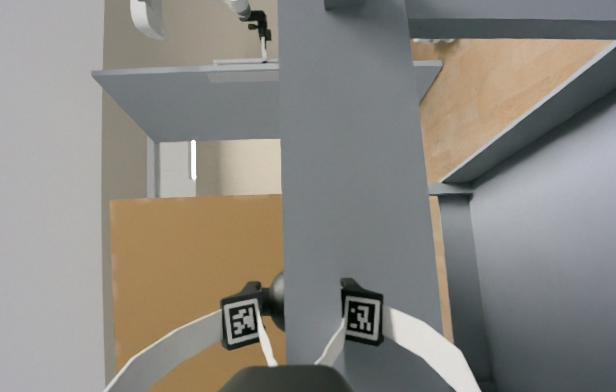

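Call:
move(r1={"base":{"translate_m":0.3,"strafe_m":0.14},"pace":"slow"}, blocking=false, cameras=[])

Call:
wait(seconds=6, cameras=["r1_head_camera"])

Scene clock: 333.80 s.
move: r1 moving
r1.base_odometry: x=-4.407 y=-1.540 heading=+0.765
r1.turned_by_wheels: +0.000
r1.turned_by_imu: +0.000
r1.base_tilt: forward=-1.6 right=+1.3
r1.lidar_m: 0.34 0.35 2.10 1.99 2.06 2.57 2.46 2.59 2.85 2.72 2.80 0.44
r1.base_status: translate_m moving; strafe_m moving
r1.joint_positions: lift_m=+0.690 arm_m=+0.000 wrist_yaw_rad=-0.009 wrist_pitch_rad=+0.008 wrist_roll_rad=+1.568 gripper_m=-0.019
r1.joint_status: not commanded
r1.measured_speeds: translate_m=+0.049 strafe_m=+0.022 rotate_rad=+0.002 lift_m=+0.000 arm_m=+0.000 wrist_yaw_rad=+0.000 wrist_pitch_rad=-0.001 wrist_roll_rad=+0.000
r1.motor_effort: lift_m=+21(21) arm_m=+4(4) wheel_0=+3(4) wheel_1=+6(7) wheel_2=-12(13)
r1.servo_current: wrist_yaw_rad=59(72) wrist_pitch_rad=52(59) wrist_roll_rad=59(59) gripper_m=52(59)
r1.hand_pose: x=+0.4585 y=-0.0900 z=+0.8657 quat_wxyz=(+0.708, +0.706, +0.000, -0.006) (m; r1's base frame)
r1.wrist_depth_mm: - - - - 277 290 304 / - - - 259 259 1708 1205 / - - - 251 250 1708 - / - - - 439 242 - - / - 433 439 211 234 - - / - 433 190 168 182 - - / - 433 433 135 216 127 -
r2: as last shown
r2.turned_by_imu: +0.000
r2.lidar_m: 1.24 0.32 0.32 2.93 3.30 1.46 - 2.59 1.65 1.46 1.47 1.37
r2.on_its_own: wrist_yaw_rad is held at +1.273, not at your +1.750, since a torque_fault
r2.motor_effort: lift_m=+19(19) arm_m=+4(4) wheel_0=+29(30) wheel_1=+3(3) wheel_2=+0(1)
r2.servo_current: wrist_yaw_rad=189(195) wrist_pitch_rad=39(46) wrist_roll_rad=39(59) gripper_m=78(78)
r2.contact_limits: strafe_m 0.9
r2.wrist_depth_mm: - 206 224 270 309 375 - / - 206 220 271 310 370 - / - 210 224 272 307 362 - / - 207 229 272 310 375 - / - 211 224 168 312 366 - / - 204 177 180 304 375 - / - 158 225 - 300 - -
pictures: none
No camera images: "cameras" was empty.

Scene clock: 337.80 s.
earlier move: r1 done
r1.base_odometry: x=-4.293 y=-1.244 heading=+0.766
r1.turned_by_wheels: +0.001
r1.turned_by_imu: +0.002
r1.base_tilt: forward=-1.6 right=+1.3
r1.lidar_m: 0.30 0.29 1.97 1.87 1.93 2.66 2.76 2.87 2.99 2.84 2.93 0.46
r1.base_status: done
r1.joint_positions: lift_m=+0.690 arm_m=+0.000 wrist_yaw_rad=-0.001 wrist_pitch_rad=+0.008 wrist_roll_rad=+1.568 gripper_m=-0.019
r1.joint_status: not commanded
r1.measured_speeds: all 0
r1.motor_effort: lift_m=+21(21) arm_m=+4(4) wheel_0=+6(9) wheel_1=+4(8) wheel_2=-1(15)
r1.servo_current: wrist_yaw_rad=52(78) wrist_pitch_rad=46(65) wrist_roll_rad=46(72) gripper_m=52(65)
r1.hand_pose: x=+0.4592 y=-0.0876 z=+0.8658 quat_wxyz=(+0.708, +0.706, +0.002, -0.003) (m; r1's base frame)
r1.wrist_depth_mm: - - - - - 1708 1205 / - - - - 332 338 342 / - - - - 294 1756 1255 / - - - - 260 1808 - / - - - 442 246 1808 - / - 427 214 200 227 - - / - 410 407 140 210 - -
r2.base_odometry: x=-3.582 y=+0.617 heading=-2.906
r2.turned_by_wheels: +0.000
r2.turned_by_imu: +0.001
r2.base_tilt: forward=-0.7 right=+0.0
r2.lidar_m: 1.22 0.34 0.30 2.92 1.56 1.57 - 2.61 1.64 1.47 1.48 1.38
r2.base_status: not commanded
r2.joint_positions: lift_m=+0.850 arm_m=+0.000 wrist_yaw_rad=+1.301 wrist_pitch_rad=+0.001 wrist_roll_rad=+0.000 gripper_m=-0.029
r2.joint_status: not commanded
r2.measured_speeds: all 0
r2.on_its_own: wrist_yaw_rad is held at +1.273, not at your +1.750, since a torque_fault; wrist_yaw_rad is at rest, and its servo_current (189 mA) is outside its rest range (0 to 104 mA)
r2.motor_effort: lift_m=+19(19) arm_m=+4(5) wheel_0=+30(30) wheel_1=+3(3) wheel_2=+0(1)
r2.servo_current: wrist_yaw_rad=189(195) wrist_pitch_rad=46(46) wrist_roll_rad=46(59) gripper_m=72(78)
r2.contact_limits: strafe_m 0.9
r2.hand_pose: x=+0.3321 y=+0.2546 z=+1.0278 quat_wxyz=(+0.796, +0.000, +0.000, +0.605) (m; r2's base frame)
r2.wrist_depth_mm: - 205 224 271 309 373 - / - 206 220 271 309 370 - / - 209 224 271 309 359 - / - 207 229 273 312 373 - / - 210 225 169 312 366 - / - 204 177 181 306 377 - / - 157 226 - 298 - -
wait: 4.00 of 6 s (r1 has come to rest)
pictures: r1_head_camera
Images, in order (width x height): r1_head_camera 420x560.

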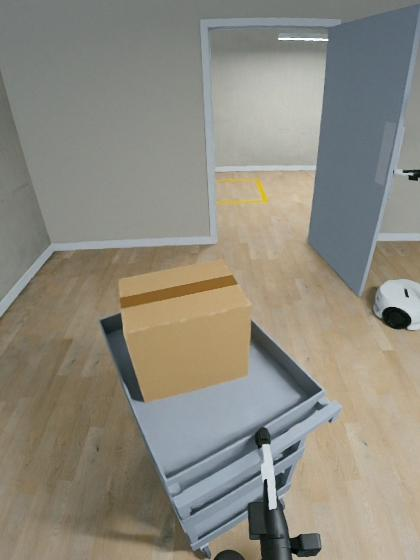

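Call:
move(r1={"base":{"translate_m":-0.02,"strafe_m":0.5},"pace":"slow"}, blocking=false, cameras=[])

Call:
wait(seconds=7, cameras=["r1_head_camera"])

Scene clock: 345.60 s.
move: r1 moving
r1.base_odometry: x=-4.303 y=-1.234 heading=+0.766
r1.turned_by_wheels: +0.000
r1.turned_by_imu: +0.000
r1.base_tilt: forward=-1.6 right=+1.3
r1.lidar_m: 0.29 0.27 1.95 1.86 1.91 2.64 2.76 2.87 3.00 2.86 2.96 0.48
r1.base_status: translate_m moving; strafe_m moving
r1.joint_positions: lift_m=+0.690 arm_m=+0.000 wrist_yaw_rad=-0.001 wrist_pitch_rad=+0.008 wrist_roll_rad=+1.568 gripper_m=-0.019
r1.joint_status: not commanded
r1.measured_speeds: translate_m=-0.002 strafe_m=+0.055 rotate_rad=+0.003 lift_m=+0.000 arm_m=+0.000 wrist_yaw_rad=+0.000 wrist_pitch_rad=+0.000 wrist_roll_rad=+0.000
r1.motor_effort: lift_m=+21(21) arm_m=+3(4) wheel_0=-7(9) wheel_1=+5(9) wheel_2=+3(4)
r1.servo_current: wrist_yaw_rad=59(78) wrist_pitch_rad=46(59) wrist_roll_rad=46(52) gripper_m=52(59)
r1.hand_pose: x=+0.4592 y=-0.0876 z=+0.8658 quat_wxyz=(+0.708, +0.706, +0.002, -0.003) (m; r1's base frame)
r1.wrist_depth_mm: - - - 1863 - 1708 1182 / - - - - 338 345 349 / - - - - 300 1756 1229 / - - - - 264 1708 - / - - - - 248 1863 - / - 436 191 200 185 - - / - 410 404 139 207 - -
r2: as last shown
r2.turned_by_imu: +0.000
r2.lidar_m: 1.24 0.32 0.33 2.90 1.58 1.59 - 2.59 1.64 1.46 1.46 1.39
r2.on_its_own: wrist_yaw_rad is held at +1.273, not at your +1.750, since a torque_fault
r2.motor_effort: lift_m=+19(19) arm_m=+4(4) wheel_0=+29(30) wheel_1=+3(3) wheel_2=+0(1)
r2.servo_current: wrist_yaw_rad=182(195) wrist_pitch_rad=46(46) wrist_roll_rad=39(59) gripper_m=72(72)
r2.contact_limits: strafe_m 0.9
r2.wrist_depth_mm: - 205 223 268 307 370 - / - 206 220 270 307 375 - / - 210 224 271 310 362 - / - 207 229 272 312 373 - / - 211 226 169 310 368 - / - 204 178 181 304 377 - / - 157 225 - 298 - -
pictures: none
No camera images: "cameras" was empty.

Scene clock: 351.27 s.
earlier move: r1 done
r1.base_odometry: x=-4.654 y=-0.897 heading=+0.766
r1.turned_by_wheels: +0.000
r1.turned_by_imu: +0.000
r1.base_tilt: forward=-1.6 right=+1.3
r1.lidar_m: 0.38 0.41 1.44 1.38 1.42 1.95 2.71 2.85 3.49 3.32 2.41 0.45
r1.base_status: done
r1.joint_positions: lift_m=+0.690 arm_m=+0.000 wrist_yaw_rad=-0.003 wrist_pitch_rad=+0.008 wrist_roll_rad=+1.568 gripper_m=-0.019
r1.joint_status: not commanded
r1.measured_speeds: all 0
r1.motor_effort: lift_m=+21(21) arm_m=-4(4) wheel_0=-6(16) wheel_1=+1(9) wheel_2=+3(5)
r1.servo_current: wrist_yaw_rad=46(78) wrist_pitch_rad=46(65) wrist_roll_rad=39(72) gripper_m=52(65)
r1.hand_pose: x=+0.4591 y=-0.0882 z=+0.8658 quat_wxyz=(+0.708, +0.706, +0.002, -0.004) (m; r1's base frame)
r1.wrist_depth_mm: - - - 246 245 1661 1182 / - - - 243 242 1661 - / - - - 238 239 - - / - 436 436 176 237 - - / - 445 445 174 234 - - / - 455 191 189 186 - - / - 459 466 137 229 - -
r2.base_odometry: x=-3.582 y=+0.617 heading=-2.906
r2.turned_by_wheels: +0.000
r2.turned_by_imu: +0.001
r2.base_tilt: forward=-0.7 right=-0.1
r2.lidar_m: 1.24 0.34 0.33 2.93 1.75 1.91 - 2.63 1.64 1.45 1.48 1.38
r2.base_status: not commanded
r2.joint_positions: lift_m=+0.850 arm_m=+0.000 wrist_yaw_rad=+1.301 wrist_pitch_rad=+0.001 wrist_roll_rad=+0.000 gripper_m=-0.029
r2.joint_status: not commanded
r2.measured_speeds: all 0
r2.on_its_own: wrist_yaw_rad is held at +1.273, not at your +1.750, since a torque_fault; wrist_yaw_rad is at rest, and its servo_current (169 mA) is outside its rest range (0 to 104 mA)
r2.motor_effort: lift_m=+18(19) arm_m=+4(5) wheel_0=+29(30) wheel_1=+3(3) wheel_2=+0(1)
r2.servo_current: wrist_yaw_rad=169(202) wrist_pitch_rad=46(52) wrist_roll_rad=46(59) gripper_m=65(78)
r2.contact_limits: strafe_m 0.9
r2.hand_pose: x=+0.3321 y=+0.2546 z=+1.0278 quat_wxyz=(+0.796, +0.000, +0.000, +0.605) (m; r2's base frame)
r2.wrist_depth_mm: - 205 224 270 307 375 - / - 205 221 271 309 373 - / - 211 225 271 309 362 - / - 207 229 272 309 373 - / - 211 226 169 310 366 - / - 204 177 180 304 375 - / - 157 224 - 297 - -
wait: 5.67 of 7 s (r1 has come to rest)
pictures: r1_head_camera
Images, in order (width x height): r1_head_camera 420x560.

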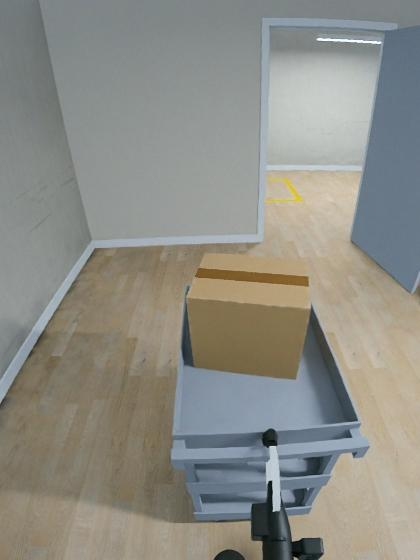

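Call:
move(r1={"base":{"translate_m":0.09,"strafe_m":0.33},"pace":"slow"}, blocking=false, cameras=[])

Call:
wait(seconds=7, cameras=["r1_head_camera"])

Scene clock: 362.53 s.
move: r1 moving
r1.base_odometry: x=-4.660 y=-0.886 heading=+0.765
r1.turned_by_wheels: -0.001
r1.turned_by_imu: -0.001
r1.base_tilt: forward=-1.6 right=+1.3
r1.lidar_m: 0.37 0.39 1.46 1.37 1.43 1.95 2.75 2.87 3.52 3.36 2.38 0.43
r1.base_status: translate_m moving; strafe_m moving
r1.joint_positions: lift_m=+0.690 arm_m=+0.000 wrist_yaw_rad=-0.003 wrist_pitch_rad=+0.008 wrist_roll_rad=+1.568 gripper_m=-0.019
r1.joint_status: not commanded
r1.measured_speeds: translate_m=+0.013 strafe_m=+0.048 rotate_rad=+0.000 lift_m=+0.000 arm_m=-0.001 wrist_yaw_rad=-0.004 wrist_pitch_rad=+0.000 wrist_roll_rad=+0.000
r1.motor_effort: lift_m=+21(21) arm_m=-3(4) wheel_0=-11(11) wheel_1=+6(6) wheel_2=-7(7)
r1.servo_current: wrist_yaw_rad=59(65) wrist_pitch_rad=46(52) wrist_roll_rad=46(59) gripper_m=52(59)
r1.hand_pose: x=+0.4590 y=-0.0882 z=+0.8658 quat_wxyz=(+0.708, +0.706, +0.002, -0.004) (m; r1's base frame)
r1.wrist_depth_mm: - - - 245 244 1661 1205 / - - - 242 242 1756 - / - - - 237 238 - - / - 436 433 175 236 - - / - 452 445 174 235 - - / - 452 191 199 185 - - / - 466 469 136 229 133 -
r2: as last shown
r2.turned_by_imu: +0.000
r2.base_tilt: forward=-0.7 right=+0.0
r2.lidar_m: 1.22 0.35 0.32 2.89 1.70 1.89 - 2.64 1.66 1.47 1.48 1.40
r2.on_its_own: wrist_yaw_rad is held at +1.273, not at your +1.750, since a torque_fault
r2.motor_effort: lift_m=+18(19) arm_m=+4(4) wheel_0=+30(30) wheel_1=+3(3) wheel_2=+0(1)
r2.servo_current: wrist_yaw_rad=189(189) wrist_pitch_rad=39(39) wrist_roll_rad=52(59) gripper_m=65(72)
r2.contact_limits: strafe_m 0.9
r2.wrist_depth_mm: - 205 223 271 310 370 - / - 206 220 271 310 373 - / - 210 224 271 309 362 - / - 206 229 272 309 375 - / - 211 225 169 312 364 - / - 204 177 180 304 379 - / - 157 226 - 298 - -
pictures: none
No camera images: "cameras" was empty.

Scene clock: 366.70 s.
earlier move: r1 done
r1.base_odometry: x=-4.817 y=-0.597 heading=+0.765
r1.turned_by_wheels: +0.000
r1.turned_by_imu: +0.002
r1.base_tilt: forward=-1.6 right=+1.3
r1.lidar_m: 0.40 0.51 1.10 1.03 1.11 1.48 2.85 2.96 3.80 3.67 2.57 0.39
r1.base_status: done
r1.joint_positions: lift_m=+0.690 arm_m=+0.000 wrist_yaw_rad=-0.005 wrist_pitch_rad=+0.007 wrist_roll_rad=+1.568 gripper_m=-0.019
r1.joint_status: not commanded
r1.measured_speeds: all 0
r1.motor_effort: lift_m=+21(21) arm_m=+4(4) wheel_0=-4(12) wheel_1=+2(8) wheel_2=-5(13)
r1.servo_current: wrist_yaw_rad=46(72) wrist_pitch_rad=52(59) wrist_roll_rad=33(65) gripper_m=52(59)
r1.hand_pose: x=+0.4588 y=-0.0890 z=+0.8658 quat_wxyz=(+0.708, +0.706, +0.001, -0.005) (m; r1's base frame)
r1.wrist_depth_mm: - - - - 195 - - / - 433 415 143 201 - - / - 404 410 148 208 - - / - 439 439 154 216 - - / - 488 473 159 224 - - / - - 191 200 184 1661 - / - - - 140 241 1430 1281
r2.base_odometry: x=-3.582 y=+0.617 heading=-2.906
r2.turned_by_wheels: +0.000
r2.turned_by_imu: +0.001
r2.base_tilt: forward=-0.7 right=+0.0
r2.lidar_m: 1.23 0.34 0.30 2.90 1.88 2.30 - 2.61 1.62 1.46 1.47 1.38
r2.base_status: not commanded
r2.joint_positions: lift_m=+0.850 arm_m=+0.000 wrist_yaw_rad=+1.301 wrist_pitch_rad=+0.001 wrist_roll_rad=+0.000 gripper_m=-0.029
r2.joint_status: not commanded
r2.measured_speeds: all 0
r2.on_its_own: wrist_yaw_rad is held at +1.273, not at your +1.750, since a torque_fault; wrist_yaw_rad is at rest, and its servo_current (202 mA) is outside its rest range (0 to 104 mA)
r2.motor_effort: lift_m=+18(19) arm_m=+4(5) wheel_0=+30(30) wheel_1=+3(3) wheel_2=+0(1)
r2.servo_current: wrist_yaw_rad=202(202) wrist_pitch_rad=39(46) wrist_roll_rad=46(59) gripper_m=72(78)
r2.contact_limits: strafe_m 0.9
r2.hand_pose: x=+0.3321 y=+0.2546 z=+1.0278 quat_wxyz=(+0.796, +0.000, +0.000, +0.605) (m; r2's base frame)
r2.wrist_depth_mm: - 205 223 271 310 373 - / - 206 220 271 310 375 - / - 209 224 271 309 364 - / - 206 229 272 312 370 - / - 211 225 169 312 364 - / - 204 177 180 304 377 - / - 157 226 - 298 - -
wait: 4.17 of 7 s (r1 has come to rest)
pictures: r1_head_camera
Images, in order (width x height): r1_head_camera 420x560.

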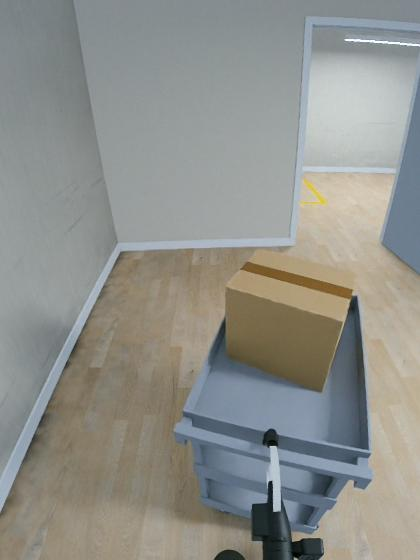

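Call:
move(r1={"base":{"translate_m":0.08,"strafe_m":0.18},"pace":"slow"}, blocking=false, cameras=[])

Call:
wait(seconds=7, cameras=["r1_head_camera"])

Call:
move(r1={"base":{"translate_m":0.4,"strafe_m":-0.22}}, blocking=false, cameras=[])

Call:
wait(seconds=7, cameras=["r1_head_camera"])

Scene clock: 375.27 s.
move: r1 moving
r1.base_odometry: x=-4.821 y=-0.585 heading=+0.764
r1.turned_by_wheels: -0.001
r1.turned_by_imu: -0.001
r1.base_tilt: forward=-1.6 right=+1.3
r1.lidar_m: 0.41 1.50 1.10 1.04 1.09 1.48 2.84 2.98 3.84 3.67 2.58 0.41
r1.base_status: translate_m moving; strafe_m moving
r1.joint_positions: lift_m=+0.690 arm_m=+0.000 wrist_yaw_rad=-0.005 wrist_pitch_rad=+0.007 wrist_roll_rad=+1.568 gripper_m=-0.019
r1.joint_status: not commanded
r1.measured_speeds: translate_m=+0.021 strafe_m=+0.046 rotate_rad=+0.000 lift_m=+0.000 arm_m=+0.000 wrist_yaw_rad=+0.000 wrist_pitch_rad=+0.000 wrist_roll_rad=+0.000
r1.motor_effort: lift_m=+21(21) arm_m=+4(4) wheel_0=-8(10) wheel_1=+9(9) wheel_2=-9(10)
r1.servo_current: wrist_yaw_rad=46(65) wrist_pitch_rad=52(59) wrist_roll_rad=46(52) gripper_m=59(59)
r1.hand_pose: x=+0.4588 y=-0.0890 z=+0.8658 quat_wxyz=(+0.708, +0.706, +0.001, -0.005) (m; r1's base frame)
r1.wrist_depth_mm: - - - - 195 - - / - 427 413 143 200 - - / - 407 410 148 208 - - / - 439 439 154 216 - - / - 484 469 159 224 - - / - - 191 200 185 1661 - / - - - 138 241 134 1255
r2: as last shown
r2.turned_by_imu: +0.000
r2.lidar_m: 1.22 0.31 0.32 2.90 1.86 2.30 - 2.60 1.62 1.46 1.44 1.40
r2.on_its_own: wrist_yaw_rad is held at +1.273, not at your +1.750, since a torque_fault
r2.motor_effort: lift_m=+18(19) arm_m=+4(4) wheel_0=+30(30) wheel_1=+3(3) wheel_2=+0(1)
r2.servo_current: wrist_yaw_rad=176(195) wrist_pitch_rad=39(46) wrist_roll_rad=59(59) gripper_m=65(72)
r2.contact_limits: strafe_m 0.9
r2.wrist_depth_mm: - 205 224 271 309 370 - / - 206 220 271 307 373 - / - 210 225 272 309 364 - / - 208 229 271 310 373 - / - 211 226 169 312 366 - / - 204 177 180 304 375 - / - 157 225 - 298 - -
pictures: none
No camera images: "cameras" was empty.

Scene clock: 378.00 s.
earlier move: r1 done
r1.base_odometry: x=-4.884 y=-0.412 heading=+0.765
r1.turned_by_wheels: +0.000
r1.turned_by_imu: +0.002
r1.base_tilt: forward=-1.6 right=+1.3
r1.lidar_m: 0.40 1.31 0.92 0.88 0.92 1.20 2.93 3.05 4.02 3.84 2.67 0.35
r1.base_status: done
r1.joint_positions: lift_m=+0.690 arm_m=+0.000 wrist_yaw_rad=-0.005 wrist_pitch_rad=+0.007 wrist_roll_rad=+1.568 gripper_m=-0.019
r1.joint_status: not commanded
r1.measured_speeds: all 0
r1.motor_effort: lift_m=+21(21) arm_m=+4(4) wheel_0=-2(10) wheel_1=+2(9) wheel_2=-6(10)
r1.servo_current: wrist_yaw_rad=46(72) wrist_pitch_rad=46(59) wrist_roll_rad=59(65) gripper_m=59(59)
r1.hand_pose: x=+0.4588 y=-0.0890 z=+0.8659 quat_wxyz=(+0.708, +0.706, +0.001, -0.004) (m; r1's base frame)
r1.wrist_depth_mm: - 404 397 112 168 168 - / - 368 373 118 178 179 - / - 404 410 128 190 - - / - 459 452 137 202 - - / - - 512 149 218 668 - / - - 190 200 186 1618 - / - - - 139 251 134 1229
r2.base_odometry: x=-3.582 y=+0.617 heading=-2.906
r2.turned_by_wheels: +0.000
r2.turned_by_imu: +0.000
r2.base_tilt: forward=-0.7 right=+0.0
r2.lidar_m: 1.24 0.33 0.31 2.90 1.95 2.70 - 2.60 1.66 1.44 1.47 1.41
r2.base_status: not commanded
r2.joint_positions: lift_m=+0.850 arm_m=+0.000 wrist_yaw_rad=+1.301 wrist_pitch_rad=+0.001 wrist_roll_rad=+0.000 gripper_m=-0.029
r2.joint_status: not commanded
r2.measured_speeds: all 0
r2.on_its_own: wrist_yaw_rad is held at +1.273, not at your +1.750, since a torque_fault; wrist_yaw_rad is at rest, and its servo_current (182 mA) is outside its rest range (0 to 104 mA)
r2.motor_effort: lift_m=+19(19) arm_m=+4(4) wheel_0=+29(30) wheel_1=+3(3) wheel_2=+0(1)
r2.servo_current: wrist_yaw_rad=182(195) wrist_pitch_rad=39(46) wrist_roll_rad=39(59) gripper_m=65(78)
r2.contact_limits: strafe_m 0.9
r2.hand_pose: x=+0.3321 y=+0.2546 z=+1.0278 quat_wxyz=(+0.796, +0.000, +0.000, +0.605) (m; r2's base frame)
r2.wrist_depth_mm: - 205 223 271 309 373 - / - 206 220 271 309 373 - / - 209 224 272 310 362 - / - 207 229 272 310 373 - / - 211 225 169 310 364 - / - 203 177 181 304 377 - / - 157 225 - 298 - -
wait: 2.73 of 7 s (r1 has come to rest)
pictures: r1_head_camera
Images, in order (width x height): r1_head_camera 420x560.

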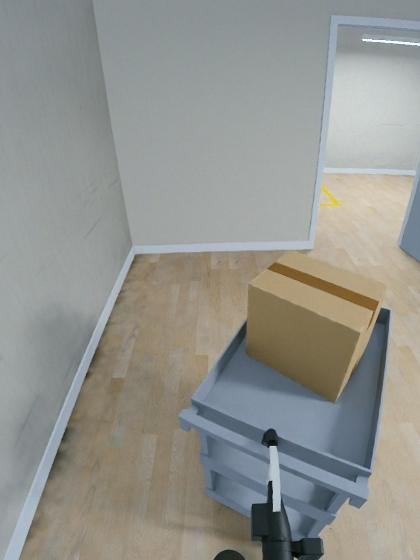

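Scene clock: 378.50 s.
move: r1 moving
r1.base_odometry: x=-4.850 y=-0.403 heading=+0.765
r1.turned_by_wheels: +0.001
r1.turned_by_imu: +0.003
r1.base_tilt: forward=-1.6 right=+1.3
r1.lidar_m: 0.41 1.30 0.93 0.88 0.93 1.27 2.98 3.07 3.99 3.85 2.64 0.35
r1.base_status: translate_m moving; strafe_m moving
r1.joint_positions: lift_m=+0.690 arm_m=+0.000 wrist_yaw_rad=-0.002 wrist_pitch_rad=+0.006 wrist_roll_rad=+1.568 gripper_m=-0.019
r1.joint_status: not commanded
r1.measured_speeds: translate_m=+0.121 strafe_m=-0.064 rotate_rad=+0.001 lift_m=+0.000 arm_m=+0.000 wrist_yaw_rad=+0.015 wrist_pitch_rad=+0.000 wrist_roll_rad=+0.000
r1.motor_effort: lift_m=+21(21) arm_m=+4(4) wheel_0=+16(18) wheel_1=+5(7) wheel_2=-14(16)
r1.servo_current: wrist_yaw_rad=52(65) wrist_pitch_rad=46(52) wrist_roll_rad=52(65) gripper_m=46(59)
r1.hand_pose: x=+0.4591 y=-0.0880 z=+0.8662 quat_wxyz=(+0.708, +0.706, +0.001, -0.003) (m; r1's base frame)
r1.wrist_depth_mm: - 342 345 101 154 158 - / - 366 364 107 169 168 - / - 402 404 115 180 181 - / - 466 455 127 194 196 - / - - 525 139 212 654 - / - - 191 200 186 1618 1336 / - - - 138 251 137 1255
r2: as last shown
r2.lidar_m: 1.22 0.34 0.33 2.89 1.92 2.68 - 2.63 1.64 1.46 1.46 1.38
r2.on_its_own: wrist_yaw_rad is held at +1.273, not at your +1.750, since a torque_fault
r2.motor_effort: lift_m=+18(19) arm_m=+4(4) wheel_0=+29(30) wheel_1=+3(3) wheel_2=+0(1)
r2.servo_current: wrist_yaw_rad=182(189) wrist_pitch_rad=46(46) wrist_roll_rad=52(52) gripper_m=65(72)
r2.contact_limits: strafe_m 0.9
r2.wrist_depth_mm: - 206 224 271 309 375 - / - 205 221 271 309 375 - / - 210 225 272 309 362 - / - 206 229 271 312 373 - / - 211 225 169 312 364 - / - 204 177 180 304 377 - / - 157 225 - 298 - -
pictures: none
No camera images: "cameras" was empty.

Scene clock: 380.87 s.
earlier move: r1 done
r1.base_odometry: x=-4.443 y=-0.293 heading=+0.765
r1.turned_by_wheels: +0.000
r1.turned_by_imu: +0.002
r1.base_tilt: forward=-1.6 right=+1.3
r1.lidar_m: 0.40 0.45 1.13 1.08 1.15 1.54 3.34 3.49 3.79 3.61 2.25 0.43
r1.base_status: done
r1.joint_positions: lift_m=+0.690 arm_m=+0.000 wrist_yaw_rad=+0.006 wrist_pitch_rad=+0.006 wrist_roll_rad=+1.569 gripper_m=-0.019
r1.joint_status: not commanded
r1.measured_speeds: all 0
r1.motor_effort: lift_m=+21(21) arm_m=-4(4) wheel_0=+3(24) wheel_1=+3(9) wheel_2=+3(16)
r1.servo_current: wrist_yaw_rad=59(78) wrist_pitch_rad=46(59) wrist_roll_rad=33(72) gripper_m=52(59)
r1.hand_pose: x=+0.4598 y=-0.0857 z=+0.8662 quat_wxyz=(+0.708, +0.706, +0.004, +0.000) (m; r1's base frame)
r1.wrist_depth_mm: - - - - 211 1537 1255 / - - - 539 214 - - / - 415 415 410 219 - - / - 430 433 163 224 - - / - 462 459 452 228 - - / - 500 213 200 230 - - / - - 182 139 237 544 -
r2.base_odometry: x=-3.582 y=+0.617 heading=-2.906
r2.turned_by_wheels: +0.000
r2.turned_by_imu: +0.000
r2.base_tilt: forward=-0.7 right=-0.1
r2.lidar_m: 1.23 0.34 0.31 2.17 1.81 2.47 - 2.61 1.63 1.46 1.48 1.38
r2.base_status: not commanded
r2.joint_positions: lift_m=+0.850 arm_m=+0.000 wrist_yaw_rad=+1.301 wrist_pitch_rad=+0.001 wrist_roll_rad=+0.000 gripper_m=-0.029
r2.joint_status: not commanded
r2.measured_speeds: all 0
r2.on_its_own: wrist_yaw_rad is held at +1.273, not at your +1.750, since a torque_fault; wrist_yaw_rad is at rest, and its servo_current (176 mA) is outside its rest range (0 to 104 mA)
r2.motor_effort: lift_m=+19(19) arm_m=+4(4) wheel_0=+29(30) wheel_1=+3(3) wheel_2=+0(1)
r2.servo_current: wrist_yaw_rad=176(195) wrist_pitch_rad=39(46) wrist_roll_rad=46(59) gripper_m=72(78)
r2.contact_limits: strafe_m 0.9
r2.hand_pose: x=+0.3321 y=+0.2546 z=+1.0278 quat_wxyz=(+0.796, +0.000, +0.000, +0.605) (m; r2's base frame)
r2.wrist_depth_mm: - 206 224 271 309 375 - / - 206 220 270 309 373 - / - 210 224 272 309 364 - / - 207 229 272 312 375 - / 1756 211 226 169 312 366 - / 1921 204 177 180 303 377 - / 1921 157 226 - 298 - -
wait: 2.37 of 7 s (r1 has come to rest)
pictures: r1_head_camera
Images, in order (width x height): r1_head_camera 420x560.

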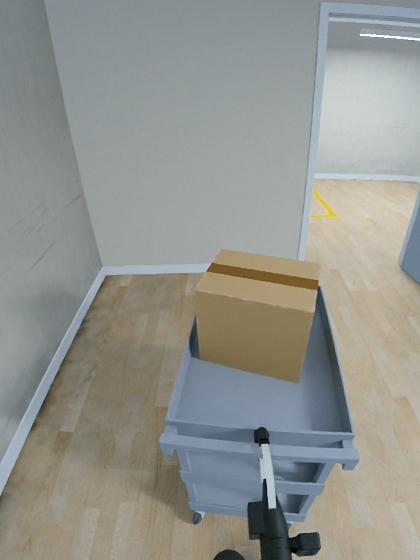

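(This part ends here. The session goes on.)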